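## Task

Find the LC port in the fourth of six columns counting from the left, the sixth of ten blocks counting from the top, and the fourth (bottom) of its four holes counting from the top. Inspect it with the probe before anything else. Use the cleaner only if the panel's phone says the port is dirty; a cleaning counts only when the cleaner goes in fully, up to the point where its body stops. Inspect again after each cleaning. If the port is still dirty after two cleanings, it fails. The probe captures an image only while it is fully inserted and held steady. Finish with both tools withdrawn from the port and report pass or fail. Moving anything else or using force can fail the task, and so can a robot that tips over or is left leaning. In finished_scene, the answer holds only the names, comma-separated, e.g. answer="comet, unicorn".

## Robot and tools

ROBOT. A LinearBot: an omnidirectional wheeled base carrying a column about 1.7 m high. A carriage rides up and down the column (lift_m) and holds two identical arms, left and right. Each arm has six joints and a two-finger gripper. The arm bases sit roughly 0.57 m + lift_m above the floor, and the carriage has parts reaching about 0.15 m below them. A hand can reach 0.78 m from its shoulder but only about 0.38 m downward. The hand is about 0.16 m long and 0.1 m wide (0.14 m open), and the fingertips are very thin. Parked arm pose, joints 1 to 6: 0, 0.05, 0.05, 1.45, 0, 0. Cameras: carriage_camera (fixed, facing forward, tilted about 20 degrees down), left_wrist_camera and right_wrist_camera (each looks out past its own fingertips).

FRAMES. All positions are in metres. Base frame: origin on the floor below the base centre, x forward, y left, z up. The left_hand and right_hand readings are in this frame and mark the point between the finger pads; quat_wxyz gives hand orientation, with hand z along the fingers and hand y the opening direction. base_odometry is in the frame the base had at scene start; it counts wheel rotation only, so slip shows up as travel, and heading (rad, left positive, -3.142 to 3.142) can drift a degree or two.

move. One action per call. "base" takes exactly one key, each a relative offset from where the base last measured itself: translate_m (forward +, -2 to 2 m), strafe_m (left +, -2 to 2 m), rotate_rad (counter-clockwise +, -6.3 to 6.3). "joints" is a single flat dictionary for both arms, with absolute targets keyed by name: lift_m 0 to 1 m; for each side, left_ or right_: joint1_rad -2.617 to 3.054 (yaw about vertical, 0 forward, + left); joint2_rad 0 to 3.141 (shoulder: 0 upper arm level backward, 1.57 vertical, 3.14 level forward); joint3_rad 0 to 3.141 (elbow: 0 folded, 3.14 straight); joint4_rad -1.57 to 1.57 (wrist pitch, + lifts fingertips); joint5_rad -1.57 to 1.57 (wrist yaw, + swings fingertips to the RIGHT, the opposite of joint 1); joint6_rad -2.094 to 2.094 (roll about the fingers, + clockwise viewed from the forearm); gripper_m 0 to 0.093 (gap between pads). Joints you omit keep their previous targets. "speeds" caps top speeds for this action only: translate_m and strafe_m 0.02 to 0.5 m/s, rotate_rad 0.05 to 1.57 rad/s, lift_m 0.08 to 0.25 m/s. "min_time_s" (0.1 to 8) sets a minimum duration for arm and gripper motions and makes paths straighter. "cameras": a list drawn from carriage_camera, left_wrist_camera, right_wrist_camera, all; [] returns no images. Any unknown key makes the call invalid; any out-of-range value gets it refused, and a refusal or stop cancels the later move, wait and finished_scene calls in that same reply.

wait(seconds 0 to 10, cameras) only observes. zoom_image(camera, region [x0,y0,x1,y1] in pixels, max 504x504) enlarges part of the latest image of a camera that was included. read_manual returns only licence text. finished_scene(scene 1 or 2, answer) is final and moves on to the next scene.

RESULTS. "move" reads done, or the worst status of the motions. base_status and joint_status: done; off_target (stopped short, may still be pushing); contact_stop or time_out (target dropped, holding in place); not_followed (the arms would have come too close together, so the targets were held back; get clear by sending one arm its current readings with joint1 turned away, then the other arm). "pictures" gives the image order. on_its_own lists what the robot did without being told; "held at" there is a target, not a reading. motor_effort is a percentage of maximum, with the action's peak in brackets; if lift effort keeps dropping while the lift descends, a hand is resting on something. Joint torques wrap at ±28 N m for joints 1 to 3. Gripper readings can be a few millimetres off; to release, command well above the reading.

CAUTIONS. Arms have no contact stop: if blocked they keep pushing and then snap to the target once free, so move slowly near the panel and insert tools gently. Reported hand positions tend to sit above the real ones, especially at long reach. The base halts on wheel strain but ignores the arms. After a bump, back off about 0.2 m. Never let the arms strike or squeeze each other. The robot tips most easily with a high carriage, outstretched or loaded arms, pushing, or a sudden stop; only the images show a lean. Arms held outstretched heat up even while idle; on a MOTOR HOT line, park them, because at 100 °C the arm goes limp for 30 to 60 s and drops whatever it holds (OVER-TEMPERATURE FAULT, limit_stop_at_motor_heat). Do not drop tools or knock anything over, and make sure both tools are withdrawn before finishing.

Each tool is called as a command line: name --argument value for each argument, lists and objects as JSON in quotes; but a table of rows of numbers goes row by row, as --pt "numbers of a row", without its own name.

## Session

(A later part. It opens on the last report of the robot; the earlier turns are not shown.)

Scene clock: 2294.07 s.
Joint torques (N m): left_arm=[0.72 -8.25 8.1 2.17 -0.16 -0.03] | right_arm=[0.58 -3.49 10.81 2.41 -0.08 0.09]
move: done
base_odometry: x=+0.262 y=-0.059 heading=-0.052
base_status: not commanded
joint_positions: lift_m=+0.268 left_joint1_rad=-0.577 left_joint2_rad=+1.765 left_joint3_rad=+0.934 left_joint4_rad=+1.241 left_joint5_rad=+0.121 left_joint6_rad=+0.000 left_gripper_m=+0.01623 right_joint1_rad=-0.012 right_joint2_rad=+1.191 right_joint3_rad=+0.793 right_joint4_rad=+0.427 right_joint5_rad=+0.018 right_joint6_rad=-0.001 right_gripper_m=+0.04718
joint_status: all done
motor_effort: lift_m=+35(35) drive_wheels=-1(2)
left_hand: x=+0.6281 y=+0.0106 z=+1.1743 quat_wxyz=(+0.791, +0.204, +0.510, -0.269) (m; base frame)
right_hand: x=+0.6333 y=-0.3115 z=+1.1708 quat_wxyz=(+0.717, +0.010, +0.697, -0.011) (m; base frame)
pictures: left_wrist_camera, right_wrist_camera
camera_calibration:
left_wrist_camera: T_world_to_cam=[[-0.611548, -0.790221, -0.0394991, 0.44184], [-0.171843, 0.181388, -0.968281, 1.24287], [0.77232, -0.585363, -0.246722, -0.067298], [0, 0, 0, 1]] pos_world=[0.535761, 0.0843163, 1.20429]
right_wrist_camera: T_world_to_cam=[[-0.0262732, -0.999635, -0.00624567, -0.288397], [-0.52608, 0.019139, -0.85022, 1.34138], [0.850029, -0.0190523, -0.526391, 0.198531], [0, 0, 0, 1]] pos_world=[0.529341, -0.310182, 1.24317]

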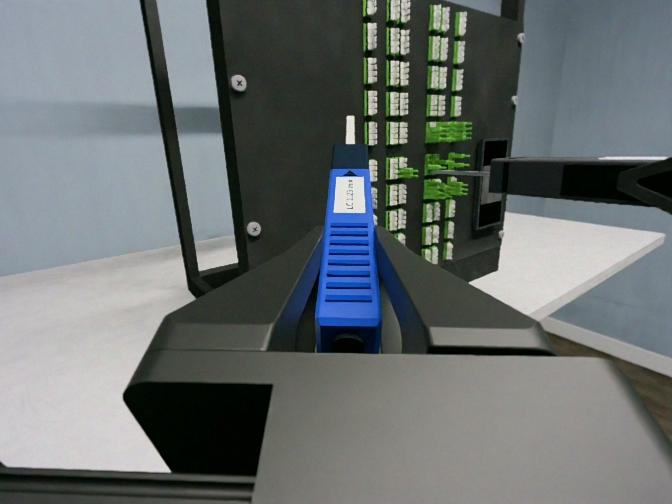

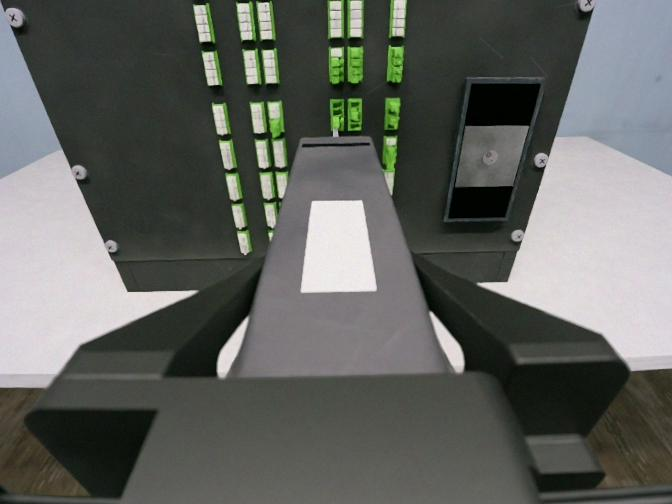

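move --joints '{"right_joint5_rad":0.0}' --min_time_s 0.5 --cameras '[]'

move --base '{"strafe_m":-0.003}' --speeds '{"strafe_m":0.03}' --joints '{"right_joint5_rad":0.01}' --cameras '["right_wrist_camera","left_wrist_camera"]'

zoom_image --camera "right_wrist_camera" --region '[320, 106, 350, 136]'

zoom_image --camera "left_wrist_camera" --region '[415, 155, 445, 185]'

Scene clock: 2302.10 s.
Joint torques (N m): left_arm=[0.72 -8.39 8.13 2.15 -0.16 -0.03] | right_arm=[0.55 -3.47 10.89 2.42 -0.16 0.09]
move: done
base_odometry: x=+0.262 y=-0.059 heading=-0.052
base_status: not commanded
joint_positions: lift_m=+0.268 left_joint1_rad=-0.577 left_joint2_rad=+1.765 left_joint3_rad=+0.934 left_joint4_rad=+1.241 left_joint5_rad=+0.121 left_joint6_rad=+0.000 left_gripper_m=+0.01623 right_joint1_rad=-0.012 right_joint2_rad=+1.191 right_joint3_rad=+0.793 right_joint4_rad=+0.427 right_joint5_rad=+0.010 right_joint6_rad=-0.001 right_gripper_m=+0.04718
joint_status: all done
motor_effort: lift_m=+35(35) drive_wheels=-1(1)
left_hand: x=+0.6281 y=+0.0106 z=+1.1743 quat_wxyz=(+0.791, +0.204, +0.510, -0.269) (m; base frame)
right_hand: x=+0.6333 y=-0.3101 z=+1.1708 quat_wxyz=(+0.717, +0.007, +0.697, -0.008) (m; base frame)
pictures: none
No camera images: "cameras" was empty.

Scene clock: 2302.70 s.
Joint torques (N m): left_arm=[0.76 -8.36 8.13 2.11 -0.16 -0.03] | right_arm=[0.68 -3.49 10.86 2.44 -0.11 0.09]
move: done
base_odometry: x=+0.262 y=-0.062 heading=-0.051
base_status: done
joint_positions: lift_m=+0.268 left_joint1_rad=-0.578 left_joint2_rad=+1.765 left_joint3_rad=+0.934 left_joint4_rad=+1.241 left_joint5_rad=+0.121 left_joint6_rad=+0.000 left_gripper_m=+0.01623 right_joint1_rad=-0.013 right_joint2_rad=+1.191 right_joint3_rad=+0.793 right_joint4_rad=+0.428 right_joint5_rad=+0.011 right_joint6_rad=-0.001 right_gripper_m=+0.04717
joint_status: all done
motor_effort: lift_m=+35(35) drive_wheels=+2(9)
left_hand: x=+0.6278 y=+0.0102 z=+1.1743 quat_wxyz=(+0.791, +0.204, +0.510, -0.270) (m; base frame)
right_hand: x=+0.6333 y=-0.3104 z=+1.1710 quat_wxyz=(+0.718, +0.008, +0.696, -0.009) (m; base frame)
pictures: left_wrist_camera, right_wrist_camera
camera_calibration:
left_wrist_camera: T_world_to_cam=[[-0.612404, -0.789545, -0.0397433, 0.442175], [-0.171505, 0.181766, -0.96827, 1.24266], [0.771717, -0.586156, -0.246725, -0.066925], [0, 0, 0, 1]] pos_world=[0.53556, 0.0840153, 1.20429]
right_wrist_camera: T_world_to_cam=[[-0.0194187, -0.999793, -0.00600836, -0.291897], [-0.525479, 0.0153184, -0.850669, 1.34052], [0.850585, -0.0133616, -0.525668, 0.19915], [0, 0, 0, 1]] pos_world=[0.529353, -0.30971, 1.24327]

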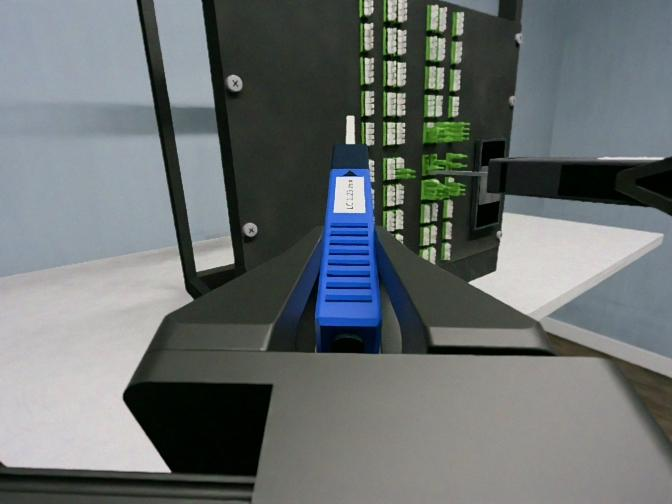

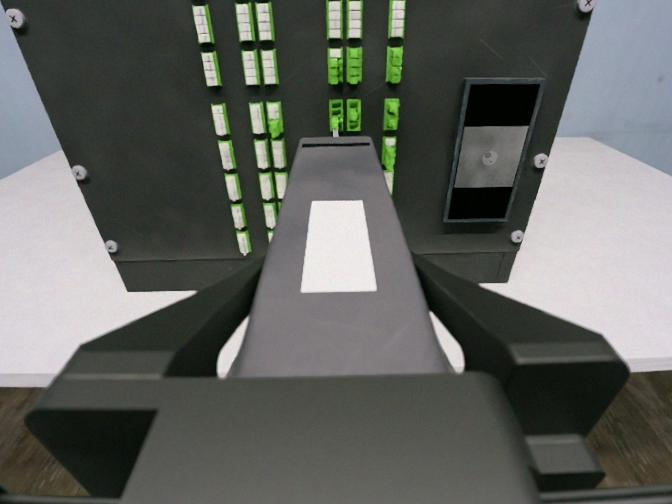

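Scaled by 16.800 from the camera's 672x504 image, which has a finer 960x720 frame.

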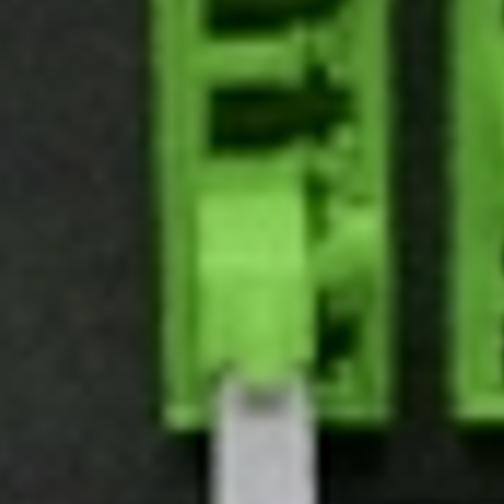

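Scaled by 16.800 from the camera's 672x504 image, which has a finer 960x720 frame.

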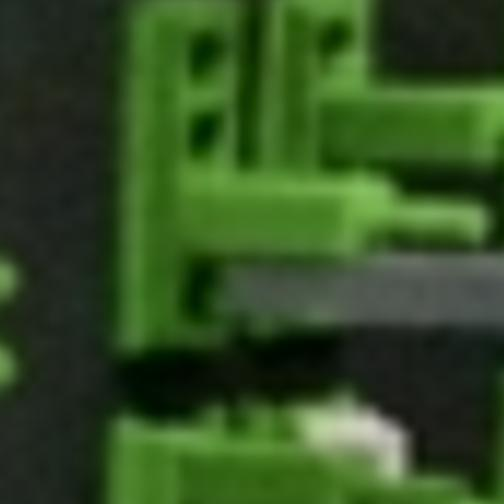

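move --joints '{"right_joint5_rad":-0.0005,"right_joint2_rad":1.222}' --min_time_s 0.8 --cameras '[]'

move --joints '{"right_joint5_rad":0.0095,"right_joint2_rad":1.191}' --min_time_s 0.8 --cameras '["right_wrist_camera","left_wrist_camera"]'

zoom_image --camera "right_wrist_camera" --region '[320, 106, 350, 136]'

zoom_image --camera "left_wrist_camera" --region '[415, 155, 445, 185]'

Scene clock: 2313.20 s.
Joint torques (N m): left_arm=[0.8 -8.38 8.14 2.15 -0.16 -0.03] | right_arm=[0.57 -3.33 10.82 2.3 -0.16 0.09]
move: done
base_odometry: x=+0.262 y=-0.062 heading=-0.051
base_status: not commanded
joint_positions: lift_m=+0.268 left_joint1_rad=-0.578 left_joint2_rad=+1.765 left_joint3_rad=+0.934 left_joint4_rad=+1.241 left_joint5_rad=+0.121 left_joint6_rad=+0.000 left_gripper_m=+0.01623 right_joint1_rad=-0.013 right_joint2_rad=+1.218 right_joint3_rad=+0.793 right_joint4_rad=+0.442 right_joint5_rad=+0.009 right_joint6_rad=-0.001 right_gripper_m=+0.04718
joint_status: all done
motor_effort: lift_m=+35(35) drive_wheels=+2(2)
left_hand: x=+0.6278 y=+0.0102 z=+1.1743 quat_wxyz=(+0.791, +0.204, +0.510, -0.270) (m; base frame)
right_hand: x=+0.6389 y=-0.3100 z=+1.1635 quat_wxyz=(+0.713, +0.007, +0.701, -0.008) (m; base frame)
pictures: none
No camera images: "cameras" was empty.

Scene clock: 2314.30 s.
Joint torques (N m): left_arm=[0.8 -8.39 8.14 2.14 -0.16 -0.03] | right_arm=[0.59 -5.64 10.88 2.31 -0.05 0.1]
move: done
base_odometry: x=+0.262 y=-0.062 heading=-0.051
base_status: not commanded
joint_positions: lift_m=+0.268 left_joint1_rad=-0.578 left_joint2_rad=+1.765 left_joint3_rad=+0.934 left_joint4_rad=+1.241 left_joint5_rad=+0.121 left_joint6_rad=+0.000 left_gripper_m=+0.01623 right_joint1_rad=-0.013 right_joint2_rad=+1.218 right_joint3_rad=+0.793 right_joint4_rad=+0.442 right_joint5_rad=+0.009 right_joint6_rad=-0.001 right_gripper_m=+0.04718
joint_status: all done
motor_effort: lift_m=+35(35) drive_wheels=+2(2)
left_hand: x=+0.6278 y=+0.0102 z=+1.1743 quat_wxyz=(+0.791, +0.204, +0.510, -0.270) (m; base frame)
right_hand: x=+0.6389 y=-0.3100 z=+1.1635 quat_wxyz=(+0.713, +0.007, +0.701, -0.008) (m; base frame)
pictures: left_wrist_camera, right_wrist_camera
camera_calibration:
left_wrist_camera: T_world_to_cam=[[-0.612404, -0.789545, -0.0397433, 0.442175], [-0.171505, 0.181766, -0.96827, 1.24266], [0.771717, -0.586156, -0.246725, -0.066925], [0, 0, 0, 1]] pos_world=[0.53556, 0.0840153, 1.20429]
right_wrist_camera: T_world_to_cam=[[-0.0167768, -0.999842, -0.00592476, -0.293251], [-0.537215, 0.0140115, -0.843329, 1.33556], [0.843278, -0.0109655, -0.537365, 0.209445], [0, 0, 0, 1]] pos_world=[0.535943, -0.309621, 1.23713]

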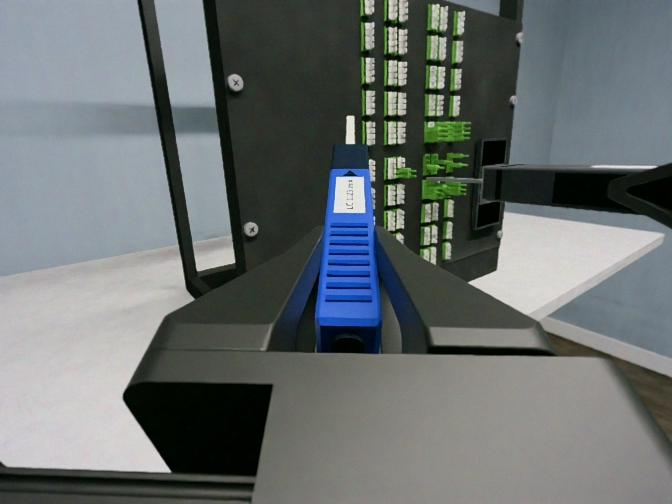

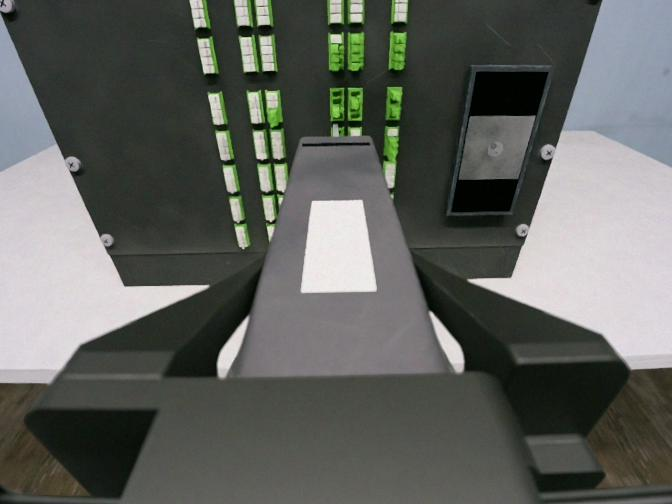

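Scaled by 16.800 from the camera's 672x504 image, which has a finer 960x720 frame.

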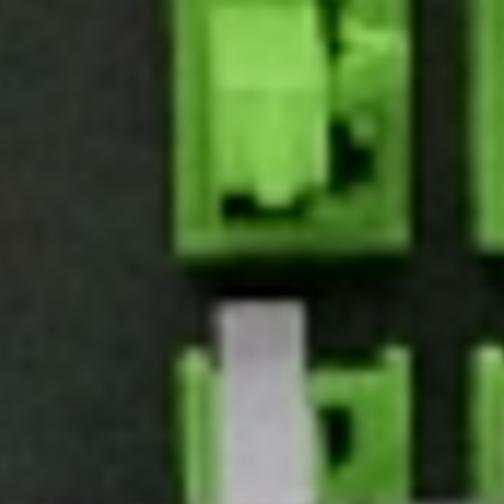

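Scaled by 16.800 from the camera's 672x504 image, which has a finer 960x720 frame.

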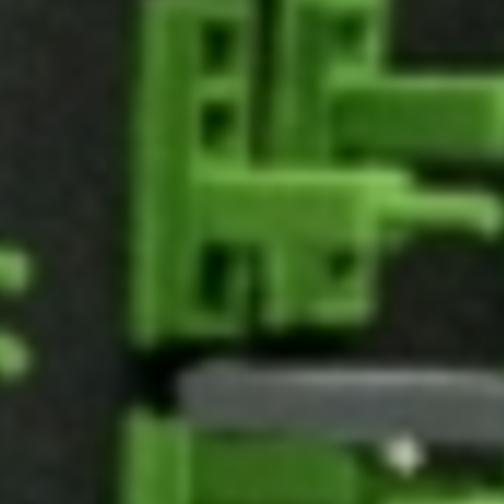

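move --joints '{"right_joint2_rad":1.1585}' --min_time_s 1 --cameras '[]'

move --joints '{"right_joint2_rad":1.19,"right_joint4_rad":0.492}' --min_time_s 0.8 --cameras '[]'

move --joints '{"right_joint4_rad":0.505}' --min_time_s 0.5 --cameras '["right_wrist_camera","left_wrist_camera"]'

zoom_image --camera "right_wrist_camera" --region '[320, 106, 350, 136]'

zoom_image --camera "left_wrist_camera" --region '[415, 155, 445, 185]'

Scene clock: 2323.30 s.
Joint torques (N m): left_arm=[0.79 -8.38 8.13 2.14 -0.17 -0.03] | right_arm=[0.59 -6.22 10.86 2.35 -0.05 0.09]
move: done
base_odometry: x=+0.262 y=-0.062 heading=-0.051
base_status: not commanded
joint_positions: lift_m=+0.268 left_joint1_rad=-0.578 left_joint2_rad=+1.765 left_joint3_rad=+0.934 left_joint4_rad=+1.241 left_joint5_rad=+0.121 left_joint6_rad=+0.000 left_gripper_m=+0.01623 right_joint1_rad=-0.013 right_joint2_rad=+1.196 right_joint3_rad=+0.793 right_joint4_rad=+0.436 right_joint5_rad=+0.009 right_joint6_rad=-0.001 right_gripper_m=+0.04718
joint_status: all done
motor_effort: lift_m=+35(35) drive_wheels=+2(2)
left_hand: x=+0.6278 y=+0.0102 z=+1.1743 quat_wxyz=(+0.791, +0.204, +0.510, -0.270) (m; base frame)
right_hand: x=+0.6343 y=-0.3100 z=+1.1712 quat_wxyz=(+0.719, +0.007, +0.695, -0.008) (m; base frame)
pictures: none
No camera images: "cameras" was empty.

Scene clock: 2324.40 s.
Joint torques (N m): left_arm=[0.79 -8.38 8.14 2.14 -0.16 -0.03] | right_arm=[0.57 -3.85 10.85 2.28 -0.06 0.09]
move: off_target
base_odometry: x=+0.262 y=-0.062 heading=-0.051
base_status: not commanded
joint_positions: lift_m=+0.268 left_joint1_rad=-0.578 left_joint2_rad=+1.765 left_joint3_rad=+0.934 left_joint4_rad=+1.241 left_joint5_rad=+0.121 left_joint6_rad=+0.000 left_gripper_m=+0.01623 right_joint1_rad=-0.013 right_joint2_rad=+1.196 right_joint3_rad=+0.793 right_joint4_rad=+0.433 right_joint5_rad=+0.009 right_joint6_rad=-0.001 right_gripper_m=+0.04718
joint_status: right_joint4_rad off_target (ended at +0.432, target +0.492); the others done
motor_effort: lift_m=+35(35) drive_wheels=+2(2)
left_hand: x=+0.6278 y=+0.0102 z=+1.1743 quat_wxyz=(+0.791, +0.204, +0.510, -0.270) (m; base frame)
right_hand: x=+0.6343 y=-0.3100 z=+1.1703 quat_wxyz=(+0.718, +0.007, +0.696, -0.008) (m; base frame)
pictures: none
No camera images: "cameras" was empty.

Scene clock: 2325.20 s.
Joint torques (N m): left_arm=[0.79 -8.39 8.14 2.14 -0.16 -0.03] | right_arm=[0.59 -3.86 10.91 2.38 -0.06 0.09]
move: off_target
base_odometry: x=+0.262 y=-0.062 heading=-0.051
base_status: not commanded
joint_positions: lift_m=+0.268 left_joint1_rad=-0.578 left_joint2_rad=+1.765 left_joint3_rad=+0.934 left_joint4_rad=+1.241 left_joint5_rad=+0.121 left_joint6_rad=+0.000 left_gripper_m=+0.01623 right_joint1_rad=-0.013 right_joint2_rad=+1.196 right_joint3_rad=+0.793 right_joint4_rad=+0.433 right_joint5_rad=+0.009 right_joint6_rad=-0.001 right_gripper_m=+0.04717
joint_status: right_joint4_rad off_target (ended at +0.433, target +0.505)
motor_effort: lift_m=+35(35) drive_wheels=+2(2)
left_hand: x=+0.6278 y=+0.0102 z=+1.1743 quat_wxyz=(+0.791, +0.204, +0.510, -0.270) (m; base frame)
right_hand: x=+0.6343 y=-0.3100 z=+1.1703 quat_wxyz=(+0.718, +0.007, +0.696, -0.008) (m; base frame)
pictures: left_wrist_camera, right_wrist_camera
camera_calibration:
left_wrist_camera: T_world_to_cam=[[-0.612404, -0.789545, -0.0397433, 0.442175], [-0.171505, 0.181766, -0.96827, 1.24266], [0.771717, -0.586156, -0.246725, -0.066925], [0, 0, 0, 1]] pos_world=[0.53556, 0.0840153, 1.20429]
right_wrist_camera: T_world_to_cam=[[-0.0166737, -0.999843, -0.00593225, -0.293261], [-0.525536, 0.0138111, -0.850659, 1.33995], [0.850608, -0.011066, -0.525684, 0.198733], [0, 0, 0, 1]] pos_world=[0.530258, -0.309522, 1.24257]

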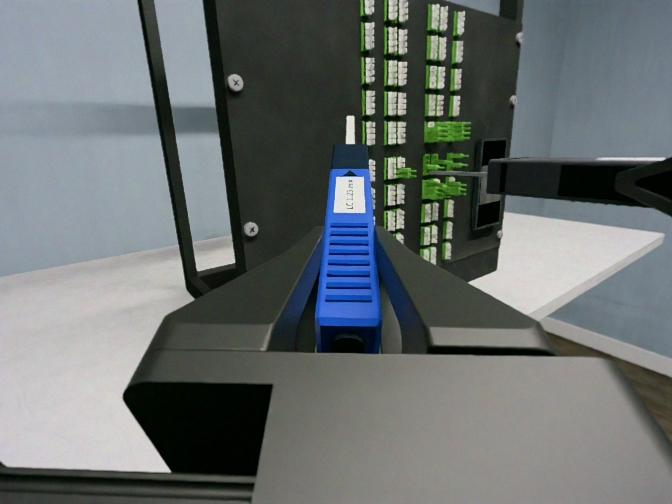

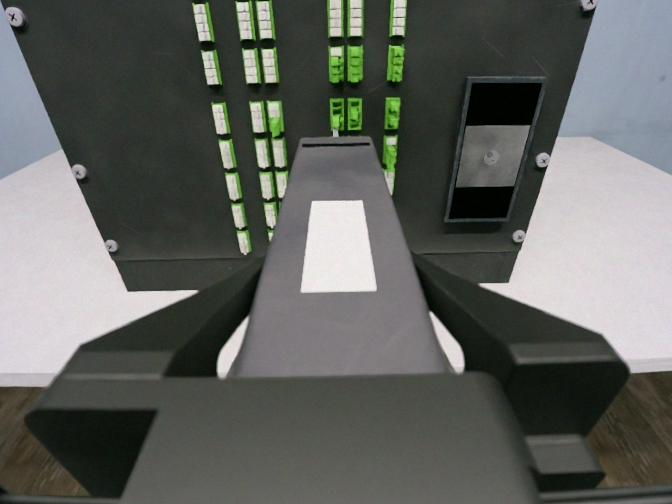

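Scaled by 16.800 from the camera's 672x504 image, which has a finer 960x720 frame.

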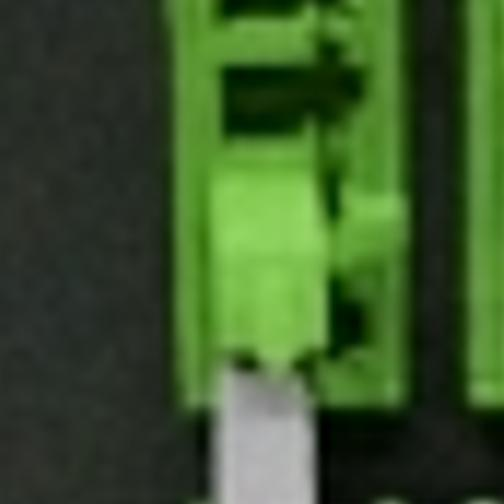

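Scaled by 16.800 from the camera's 672x504 image, which has a finer 960x720 frame.

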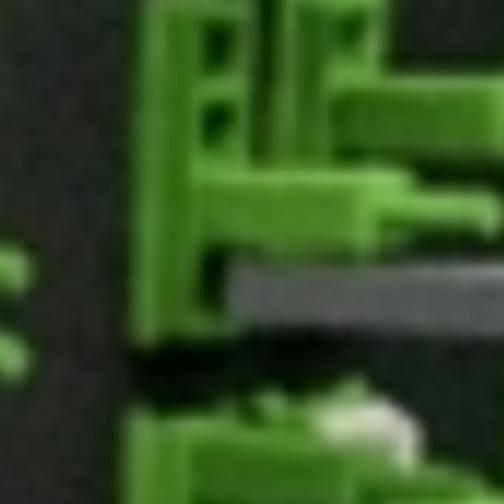

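move --base '{"translate_m":0.003}' --speeds '{"translate_m":0.02}' --cameras '["right_wrist_camera","left_wrist_camera"]'

zoom_image --camera "right_wrist_camera" --region '[320, 106, 350, 136]'

zoom_image --camera "left_wrist_camera" --region '[415, 155, 445, 185]'

Scene clock: 2333.97 s.
Joint torques (N m): left_arm=[0.65 -8.39 8.21 2.15 -0.16 -0.03] | right_arm=[0.55 -3.92 10.89 2.38 0 0.1]
move: done
base_odometry: x=+0.265 y=-0.062 heading=-0.051
base_status: done
joint_positions: lift_m=+0.268 left_joint1_rad=-0.578 left_joint2_rad=+1.765 left_joint3_rad=+0.934 left_joint4_rad=+1.242 left_joint5_rad=+0.121 left_joint6_rad=+0.000 left_gripper_m=+0.01623 right_joint1_rad=-0.013 right_joint2_rad=+1.196 right_joint3_rad=+0.793 right_joint4_rad=+0.433 right_joint5_rad=+0.009 right_joint6_rad=-0.001 right_gripper_m=+0.04718
joint_status: not commanded
motor_effort: lift_m=+35(35) drive_wheels=+1(10)
left_hand: x=+0.6279 y=+0.0102 z=+1.1741 quat_wxyz=(+0.791, +0.204, +0.510, -0.270) (m; base frame)
right_hand: x=+0.6343 y=-0.3101 z=+1.1703 quat_wxyz=(+0.718, +0.007, +0.696, -0.008) (m; base frame)
pictures: left_wrist_camera, right_wrist_camera
camera_calibration:
left_wrist_camera: T_world_to_cam=[[-0.612404, -0.789545, -0.0397433, 0.442229], [-0.171505, 0.181766, -0.96827, 1.24248], [0.771717, -0.586156, -0.246725, -0.0670516], [0, 0, 0, 1]] pos_world=[0.53566, 0.0840153, 1.20409]
right_wrist_camera: T_world_to_cam=[[-0.0174791, -0.99983, -0.00590655, -0.292958], [-0.52552, 0.0142125, -0.850662, 1.34007], [0.850601, -0.0117648, -0.525679, 0.198514], [0, 0, 0, 1]] pos_world=[0.530257, -0.309618, 1.24257]

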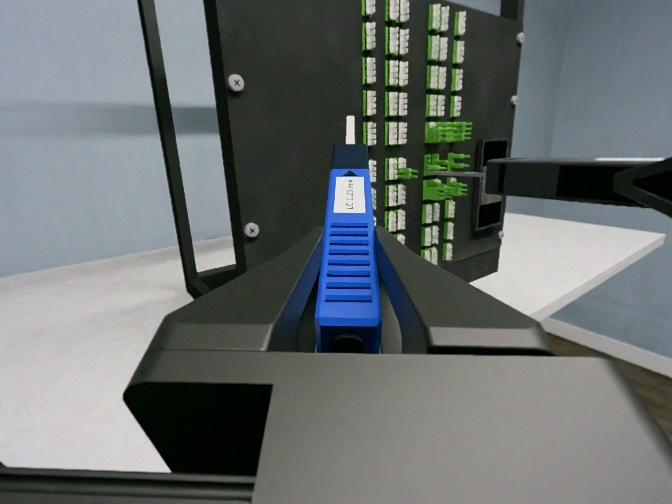

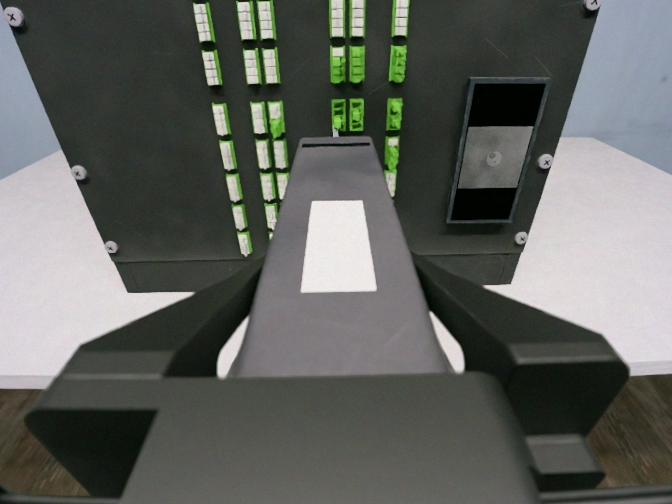

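Scaled by 16.800 from the camera's 672x504 image, which has a finer 960x720 frame.

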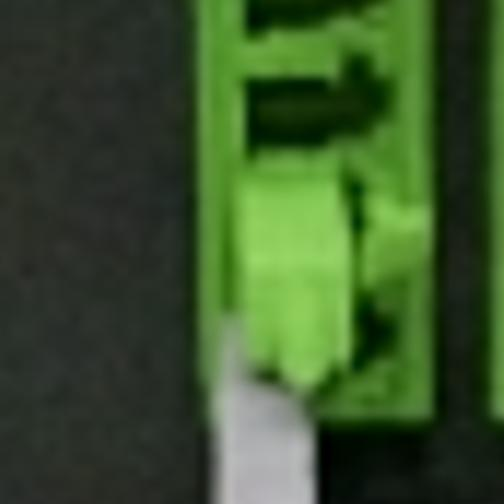

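Scaled by 16.800 from the camera's 672x504 image, which has a finer 960x720 frame.

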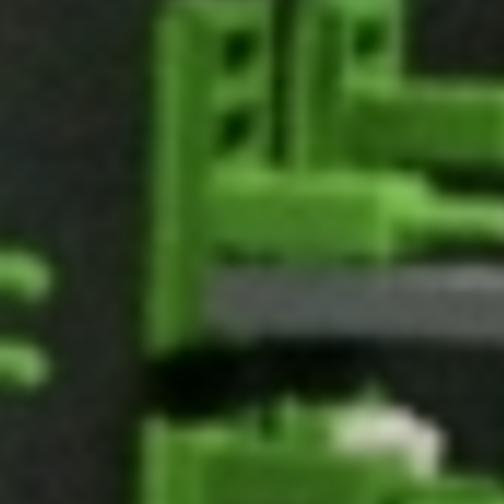

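move --joints '{"right_joint5_rad":0.0235}' --min_time_s 0.5 --cameras '[]'

move --joints '{"right_joint5_rad":0.0135}' --min_time_s 0.5 --cameras '["right_wrist_camera","left_wrist_camera"]'

zoom_image --camera "right_wrist_camera" --region '[320, 106, 350, 136]'

zoom_image --camera "left_wrist_camera" --region '[415, 155, 445, 185]'

Scene clock: 2343.63 s.
Joint torques (N m): left_arm=[0.8 -8.46 8.13 2.14 -0.16 -0.03] | right_arm=[0.55 -3.86 10.88 2.38 0.06 0.09]
move: done
base_odometry: x=+0.265 y=-0.062 heading=-0.051
base_status: not commanded
joint_positions: lift_m=+0.268 left_joint1_rad=-0.578 left_joint2_rad=+1.765 left_joint3_rad=+0.934 left_joint4_rad=+1.242 left_joint5_rad=+0.121 left_joint6_rad=+0.000 left_gripper_m=+0.01623 right_joint1_rad=-0.013 right_joint2_rad=+1.196 right_joint3_rad=+0.793 right_joint4_rad=+0.433 right_joint5_rad=+0.013 right_joint6_rad=-0.001 right_gripper_m=+0.04718
joint_status: all done
motor_effort: lift_m=+35(35) drive_wheels=+2(2)
left_hand: x=+0.6279 y=+0.0102 z=+1.1741 quat_wxyz=(+0.791, +0.204, +0.510, -0.270) (m; base frame)
right_hand: x=+0.6343 y=-0.3107 z=+1.1703 quat_wxyz=(+0.718, +0.009, +0.696, -0.009) (m; base frame)
pictures: none
No camera images: "cameras" was empty.

Scene clock: 2344.43 s.
Joint torques (N m): left_arm=[0.8 -8.47 8.13 2.14 -0.17 -0.03] | right_arm=[0.55 -3.84 10.88 2.38 -0.06 0.09]
move: done
base_odometry: x=+0.265 y=-0.062 heading=-0.051
base_status: not commanded
joint_positions: lift_m=+0.268 left_joint1_rad=-0.578 left_joint2_rad=+1.765 left_joint3_rad=+0.934 left_joint4_rad=+1.242 left_joint5_rad=+0.121 left_joint6_rad=+0.000 left_gripper_m=+0.01623 right_joint1_rad=-0.013 right_joint2_rad=+1.196 right_joint3_rad=+0.793 right_joint4_rad=+0.433 right_joint5_rad=+0.013 right_joint6_rad=-0.001 right_gripper_m=+0.04718
joint_status: all done
motor_effort: lift_m=+35(35) drive_wheels=+1(2)
left_hand: x=+0.6279 y=+0.0102 z=+1.1741 quat_wxyz=(+0.791, +0.204, +0.510, -0.270) (m; base frame)
right_hand: x=+0.6343 y=-0.3107 z=+1.1703 quat_wxyz=(+0.718, +0.009, +0.696, -0.009) (m; base frame)
pictures: left_wrist_camera, right_wrist_camera
camera_calibration:
left_wrist_camera: T_world_to_cam=[[-0.612404, -0.789545, -0.0397433, 0.442229], [-0.171505, 0.181766, -0.96827, 1.24248], [0.771717, -0.586156, -0.246725, -0.0670516], [0, 0, 0, 1]] pos_world=[0.53566, 0.0840153, 1.20409]
right_wrist_camera: T_world_to_cam=[[-0.0213061, -0.999755, -0.00602151, -0.291047], [-0.525481, 0.0163222, -0.850649, 1.34069], [0.850539, -0.0149599, -0.5257, 0.197585], [0, 0, 0, 1]] pos_world=[0.53025, -0.309903, 1.24257]

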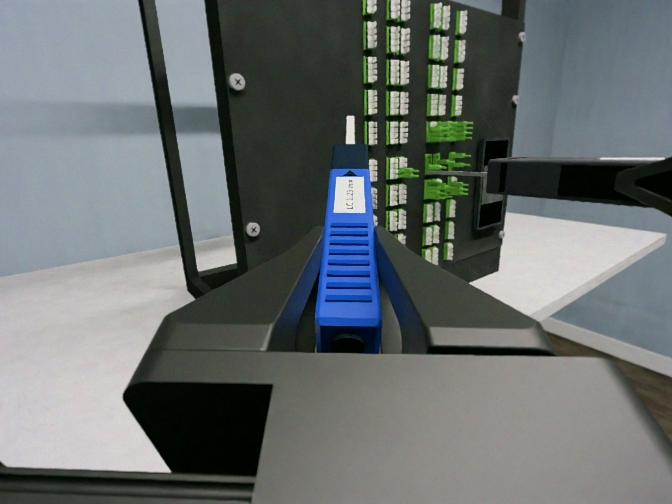

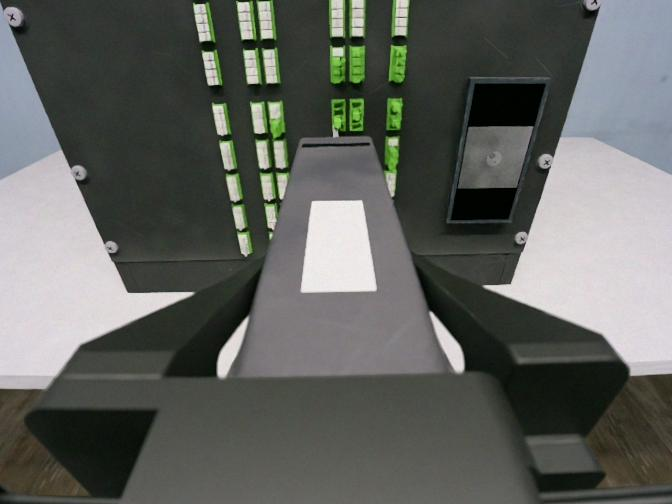

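Scaled by 16.800 from the camera's 672x504 image, which has a finer 960x720 frame.

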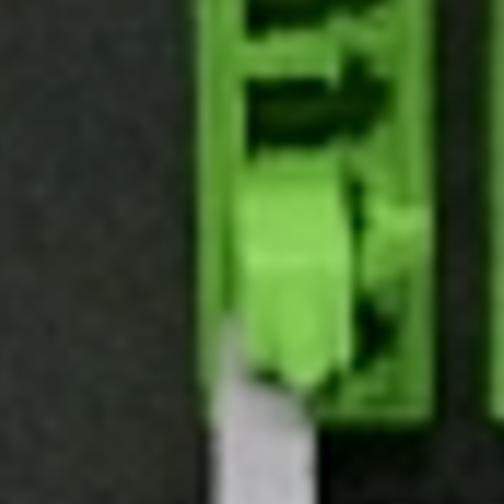

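Scaled by 16.800 from the camera's 672x504 image, which has a finer 960x720 frame.

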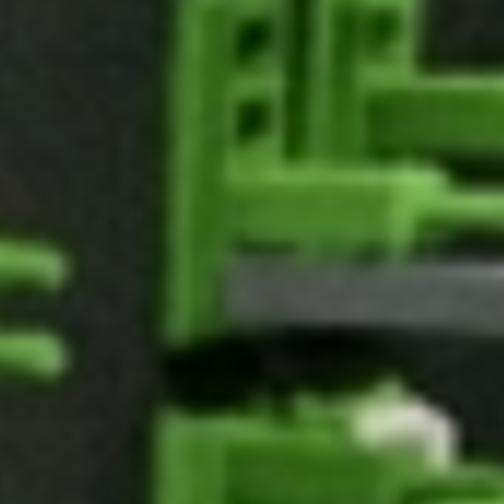

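move --base '{"translate_m":-0.008}' --speeds '{"translate_m":0.02}' --cameras '[]'

move --base '{"translate_m":0.004}' --speeds '{"translate_m":0.02}' --cameras '["right_wrist_camera","left_wrist_camera"]'

zoom_image --camera "right_wrist_camera" --region '[320, 106, 350, 136]'

zoom_image --camera "left_wrist_camera" --region '[415, 155, 445, 185]'

Scene clock: 2351.37 s.
Joint torques (N m): left_arm=[0.76 -8.46 8.13 2.14 -0.16 -0.03] | right_arm=[0.64 -4.01 10.84 2.38 -0.05 0.09]
move: done
base_odometry: x=+0.257 y=-0.062 heading=-0.051
base_status: done
joint_positions: lift_m=+0.268 left_joint1_rad=-0.578 left_joint2_rad=+1.765 left_joint3_rad=+0.934 left_joint4_rad=+1.242 left_joint5_rad=+0.121 left_joint6_rad=+0.000 left_gripper_m=+0.01623 right_joint1_rad=-0.013 right_joint2_rad=+1.196 right_joint3_rad=+0.793 right_joint4_rad=+0.432 right_joint5_rad=+0.013 right_joint6_rad=-0.001 right_gripper_m=+0.04718
joint_status: not commanded
motor_effort: lift_m=+35(35) drive_wheels=-4(12)
left_hand: x=+0.6279 y=+0.0101 z=+1.1740 quat_wxyz=(+0.791, +0.204, +0.510, -0.270) (m; base frame)
right_hand: x=+0.6343 y=-0.3107 z=+1.1702 quat_wxyz=(+0.718, +0.009, +0.696, -0.009) (m; base frame)
pictures: none
No camera images: "cameras" was empty.

Scene clock: 2351.93 s.
Joint torques (N m): left_arm=[0.79 -8.39 8.27 2.1 -0.16 -0.03] | right_arm=[0.65 -3.85 10.78 2.33 -0.05 0.08]
move: done
base_odometry: x=+0.261 y=-0.062 heading=-0.050
base_status: done
joint_positions: lift_m=+0.268 left_joint1_rad=-0.578 left_joint2_rad=+1.765 left_joint3_rad=+0.934 left_joint4_rad=+1.242 left_joint5_rad=+0.121 left_joint6_rad=+0.000 left_gripper_m=+0.01623 right_joint1_rad=-0.013 right_joint2_rad=+1.196 right_joint3_rad=+0.793 right_joint4_rad=+0.433 right_joint5_rad=+0.013 right_joint6_rad=-0.001 right_gripper_m=+0.04718
joint_status: not commanded
motor_effort: lift_m=+35(35) drive_wheels=-4(9)
left_hand: x=+0.6279 y=+0.0101 z=+1.1740 quat_wxyz=(+0.791, +0.204, +0.510, -0.270) (m; base frame)
right_hand: x=+0.6343 y=-0.3107 z=+1.1704 quat_wxyz=(+0.718, +0.009, +0.696, -0.009) (m; base frame)
pictures: left_wrist_camera, right_wrist_camera
camera_calibration:
left_wrist_camera: T_world_to_cam=[[-0.61246, -0.789504, -0.0397032, 0.442203], [-0.17183, 0.181986, -0.968171, 1.24242], [0.7716, -0.586144, -0.24712, -0.0665393], [0, 0, 0, 1]] pos_world=[0.535659, 0.0840155, 1.20399]
right_wrist_camera: T_world_to_cam=[[-0.0213052, -0.999755, -0.00603154, -0.291035], [-0.525174, 0.0163248, -0.850838, 1.34076], [0.850728, -0.0149596, -0.525393, 0.197103], [0, 0, 0, 1]] pos_world=[0.53025, -0.309903, 1.24257]

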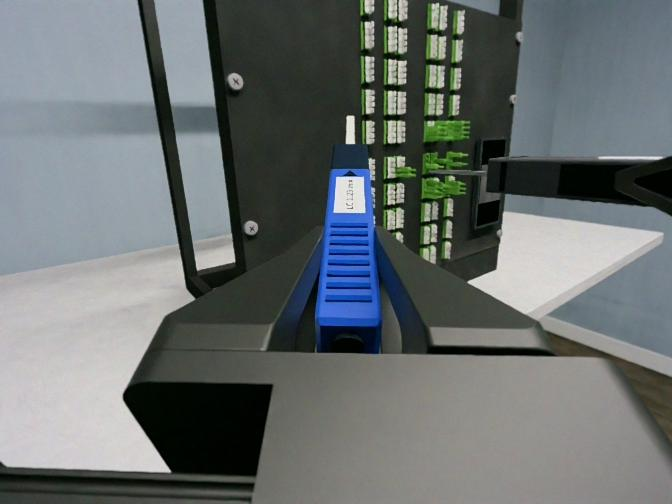

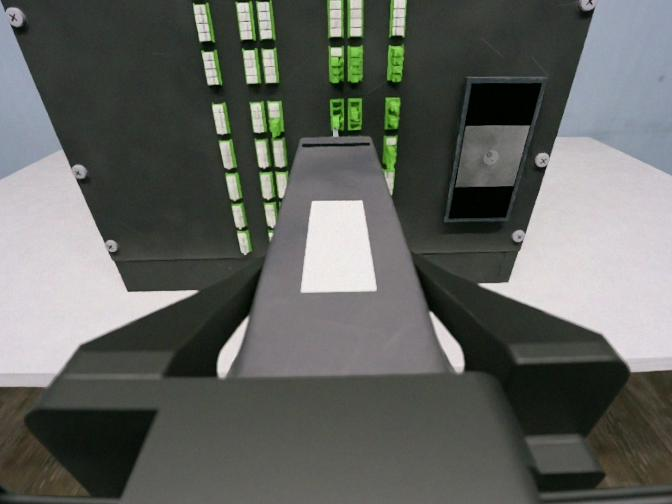

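Scaled by 16.800 from the camera's 672x504 image, which has a finer 960x720 frame.

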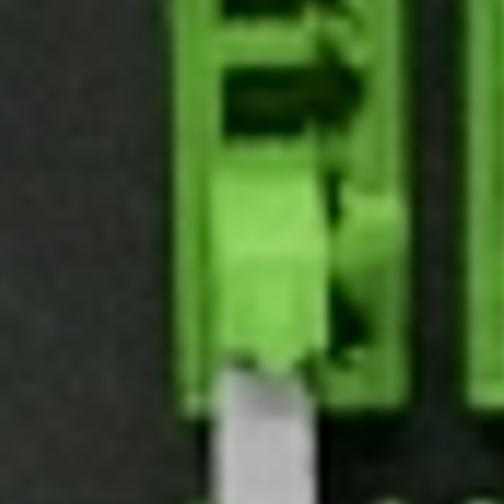

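Scaled by 16.800 from the camera's 672x504 image, which has a finer 960x720 frame.

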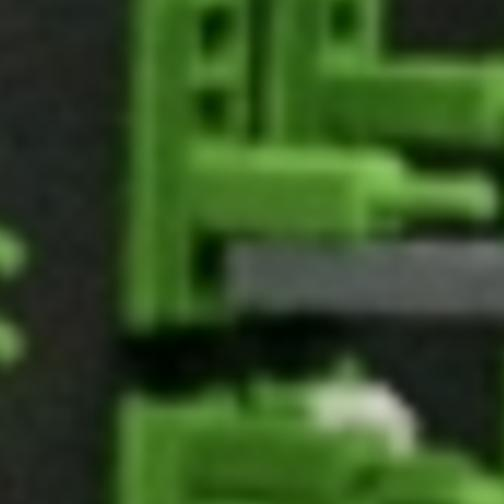

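move --joints '{"right_joint5_rad":0.026}' --min_time_s 0.5 --cameras '[]'

move --joints '{"right_joint5_rad":0.016}' --min_time_s 0.5 --cameras '[]'

move --base '{"translate_m":0.003}' --speeds '{"translate_m":0.02}' --cameras '["right_wrist_camera","left_wrist_camera"]'

zoom_image --camera "right_wrist_camera" --region '[320, 106, 350, 136]'

zoom_image --camera "left_wrist_camera" --region '[415, 155, 445, 185]'

Scene clock: 2361.57 s.
Joint torques (N m): left_arm=[0.79 -8.47 8.13 2.14 -0.16 -0.03] | right_arm=[0.59 -3.84 10.85 2.36 0.08 0.09]
move: done
base_odometry: x=+0.261 y=-0.062 heading=-0.050
base_status: not commanded
joint_positions: lift_m=+0.268 left_joint1_rad=-0.578 left_joint2_rad=+1.765 left_joint3_rad=+0.934 left_joint4_rad=+1.242 left_joint5_rad=+0.121 left_joint6_rad=+0.000 left_gripper_m=+0.01623 right_joint1_rad=-0.013 right_joint2_rad=+1.196 right_joint3_rad=+0.793 right_joint4_rad=+0.433 right_joint5_rad=+0.016 right_joint6_rad=-0.001 right_gripper_m=+0.04718
joint_status: all done
motor_effort: lift_m=+35(35) drive_wheels=-4(4)
left_hand: x=+0.6279 y=+0.0101 z=+1.1740 quat_wxyz=(+0.791, +0.204, +0.510, -0.270) (m; base frame)
right_hand: x=+0.6342 y=-0.3112 z=+1.1704 quat_wxyz=(+0.718, +0.010, +0.696, -0.010) (m; base frame)
pictures: none
No camera images: "cameras" was empty.

Scene clock: 2362.37 s.
Joint torques (N m): left_arm=[0.79 -8.46 8.14 2.14 -0.16 -0.03] | right_arm=[0.59 -3.86 10.84 2.37 -0.06 0.09]
move: done
base_odometry: x=+0.261 y=-0.062 heading=-0.050
base_status: not commanded
joint_positions: lift_m=+0.268 left_joint1_rad=-0.578 left_joint2_rad=+1.765 left_joint3_rad=+0.934 left_joint4_rad=+1.242 left_joint5_rad=+0.121 left_joint6_rad=+0.000 left_gripper_m=+0.01623 right_joint1_rad=-0.013 right_joint2_rad=+1.196 right_joint3_rad=+0.793 right_joint4_rad=+0.433 right_joint5_rad=+0.016 right_joint6_rad=-0.001 right_gripper_m=+0.04718
joint_status: all done
motor_effort: lift_m=+35(35) drive_wheels=-4(4)
left_hand: x=+0.6279 y=+0.0101 z=+1.1740 quat_wxyz=(+0.791, +0.204, +0.510, -0.270) (m; base frame)
right_hand: x=+0.6342 y=-0.3112 z=+1.1704 quat_wxyz=(+0.718, +0.010, +0.696, -0.010) (m; base frame)
pictures: none
No camera images: "cameras" was empty.

Scene clock: 2363.10 s.
Joint torques (N m): left_arm=[0.81 -8.55 8.08 2.14 -0.16 -0.03] | right_arm=[0.58 -4.05 10.84 2.3 -0.05 0.09]
move: done
base_odometry: x=+0.264 y=-0.062 heading=-0.050
base_status: done
joint_positions: lift_m=+0.268 left_joint1_rad=-0.578 left_joint2_rad=+1.765 left_joint3_rad=+0.934 left_joint4_rad=+1.242 left_joint5_rad=+0.121 left_joint6_rad=+0.000 left_gripper_m=+0.01623 right_joint1_rad=-0.013 right_joint2_rad=+1.196 right_joint3_rad=+0.793 right_joint4_rad=+0.434 right_joint5_rad=+0.016 right_joint6_rad=-0.001 right_gripper_m=+0.04718
joint_status: not commanded
motor_effort: lift_m=+35(35) drive_wheels=-4(11)
left_hand: x=+0.6279 y=+0.0102 z=+1.1741 quat_wxyz=(+0.791, +0.204, +0.510, -0.270) (m; base frame)
right_hand: x=+0.6342 y=-0.3112 z=+1.1705 quat_wxyz=(+0.718, +0.010, +0.696, -0.010) (m; base frame)
pictures: left_wrist_camera, right_wrist_camera
camera_calibration:
left_wrist_camera: T_world_to_cam=[[-0.612404, -0.789545, -0.0397433, 0.442229], [-0.171505, 0.181766, -0.96827, 1.24248], [0.771717, -0.586156, -0.246725, -0.0670516], [0, 0, 0, 1]] pos_world=[0.53566, 0.0840153, 1.20409]
right_wrist_camera: T_world_to_cam=[[-0.0239621, -0.999694, -0.0061697, -0.289627], [-0.5248, 0.0178314, -0.851039, 1.34131], [0.850888, -0.0171548, -0.525067, 0.196069], [0, 0, 0, 1]] pos_world=[0.530146, -0.310092, 1.24267]

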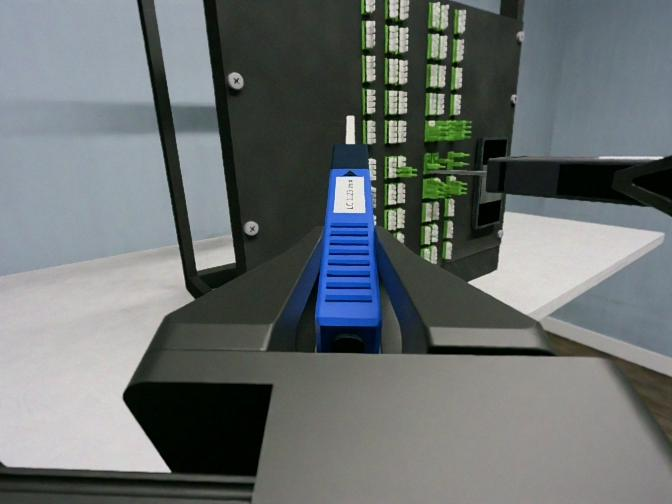

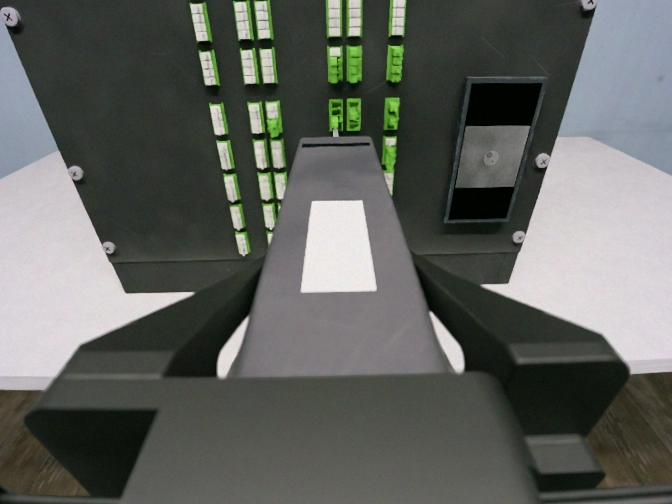

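Scaled by 16.800 from the camera's 672x504 image, which has a finer 960x720 frame.

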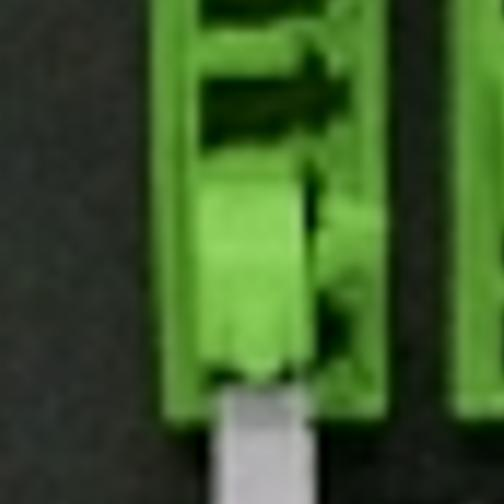

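Scaled by 16.800 from the camera's 672x504 image, which has a finer 960x720 frame.

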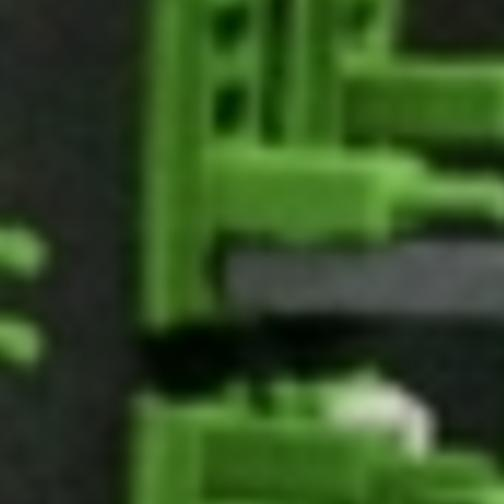

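move --joints '{"right_joint5_rad":0.0042}' --min_time_s 0.5 --cameras '[]'

move --joints '{"right_joint5_rad":0.0142}' --min_time_s 0.5 --cameras '["right_wrist_camera","left_wrist_camera"]'

zoom_image --camera "right_wrist_camera" --region '[320, 106, 350, 136]'

Scene clock: 2368.83 s.
Joint torques (N m): left_arm=[0.8 -8.47 8.13 2.14 -0.16 -0.03] | right_arm=[0.59 -3.85 10.88 2.38 -0.16 0.09]
move: done
base_odometry: x=+0.264 y=-0.062 heading=-0.050
base_status: not commanded
joint_positions: lift_m=+0.268 left_joint1_rad=-0.578 left_joint2_rad=+1.765 left_joint3_rad=+0.934 left_joint4_rad=+1.242 left_joint5_rad=+0.121 left_joint6_rad=+0.000 left_gripper_m=+0.01623 right_joint1_rad=-0.013 right_joint2_rad=+1.196 right_joint3_rad=+0.793 right_joint4_rad=+0.434 right_joint5_rad=+0.013 right_joint6_rad=-0.001 right_gripper_m=+0.04718
joint_status: all done
motor_effort: lift_m=+35(35) drive_wheels=+1(1)
left_hand: x=+0.6279 y=+0.0102 z=+1.1741 quat_wxyz=(+0.791, +0.204, +0.510, -0.270) (m; base frame)
right_hand: x=+0.6343 y=-0.3107 z=+1.1705 quat_wxyz=(+0.718, +0.009, +0.696, -0.009) (m; base frame)
pictures: none
No camera images: "cameras" was empty.

Scene clock: 2369.63 s.
Joint torques (N m): left_arm=[0.8 -8.46 8.13 2.14 -0.16 -0.03] | right_arm=[0.61 -3.84 10.86 2.38 -0.06 0.09]
move: done
base_odometry: x=+0.264 y=-0.062 heading=-0.050
base_status: not commanded
joint_positions: lift_m=+0.268 left_joint1_rad=-0.578 left_joint2_rad=+1.765 left_joint3_rad=+0.934 left_joint4_rad=+1.242 left_joint5_rad=+0.121 left_joint6_rad=+0.000 left_gripper_m=+0.01623 right_joint1_rad=-0.013 right_joint2_rad=+1.196 right_joint3_rad=+0.793 right_joint4_rad=+0.434 right_joint5_rad=+0.013 right_joint6_rad=-0.001 right_gripper_m=+0.04718
joint_status: all done
motor_effort: lift_m=+35(35) drive_wheels=+1(1)
left_hand: x=+0.6279 y=+0.0102 z=+1.1741 quat_wxyz=(+0.791, +0.204, +0.510, -0.270) (m; base frame)
right_hand: x=+0.6343 y=-0.3107 z=+1.1705 quat_wxyz=(+0.718, +0.009, +0.696, -0.009) (m; base frame)
pictures: left_wrist_camera, right_wrist_camera
camera_calibration:
left_wrist_camera: T_world_to_cam=[[-0.612404, -0.789545, -0.0397433, 0.442229], [-0.171505, 0.181766, -0.96827, 1.24248], [0.771717, -0.586156, -0.246725, -0.0670516], [0, 0, 0, 1]] pos_world=[0.53566, 0.0840153, 1.20409]
right_wrist_camera: T_world_to_cam=[[-0.0213026, -0.999755, -0.00603895, -0.291029], [-0.524868, 0.0163243, -0.851027, 1.34086], [0.850917, -0.0149594, -0.525087, 0.196758], [0, 0, 0, 1]] pos_world=[0.530151, -0.309903, 1.24267]

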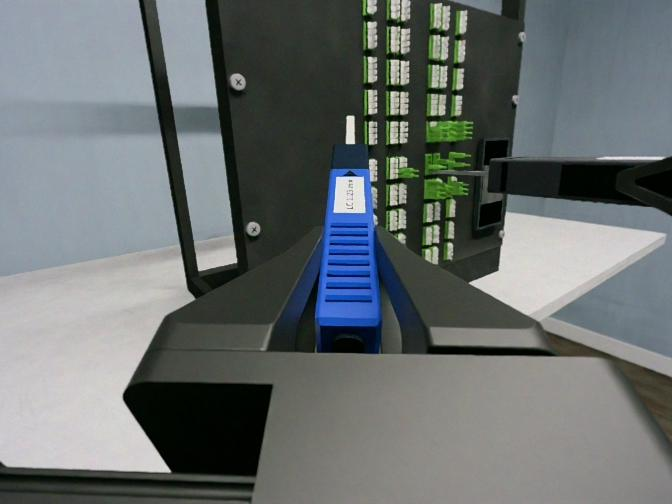

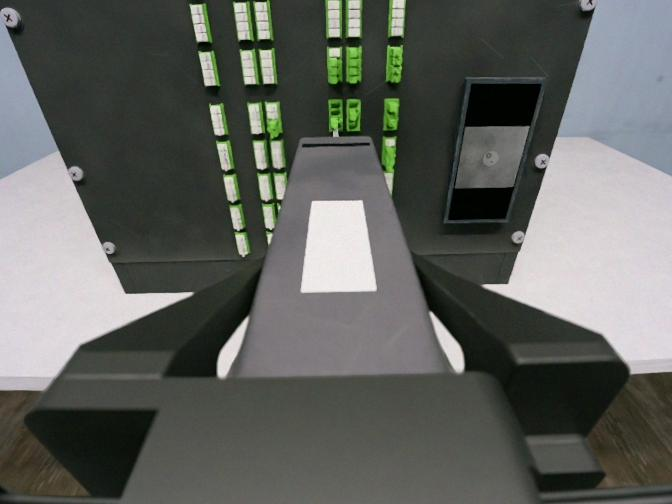

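Scaled by 16.800 from the camera's 672x504 image, which has a finer 960x720 frame.

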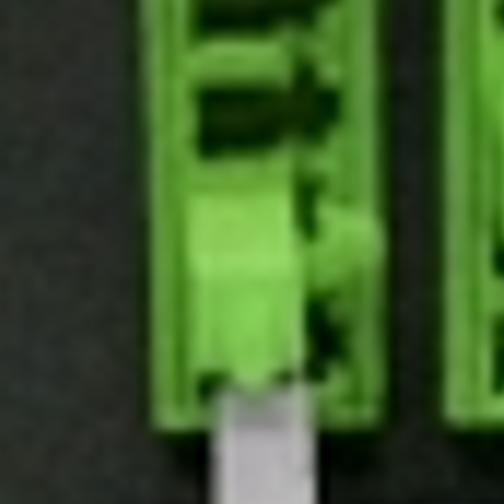

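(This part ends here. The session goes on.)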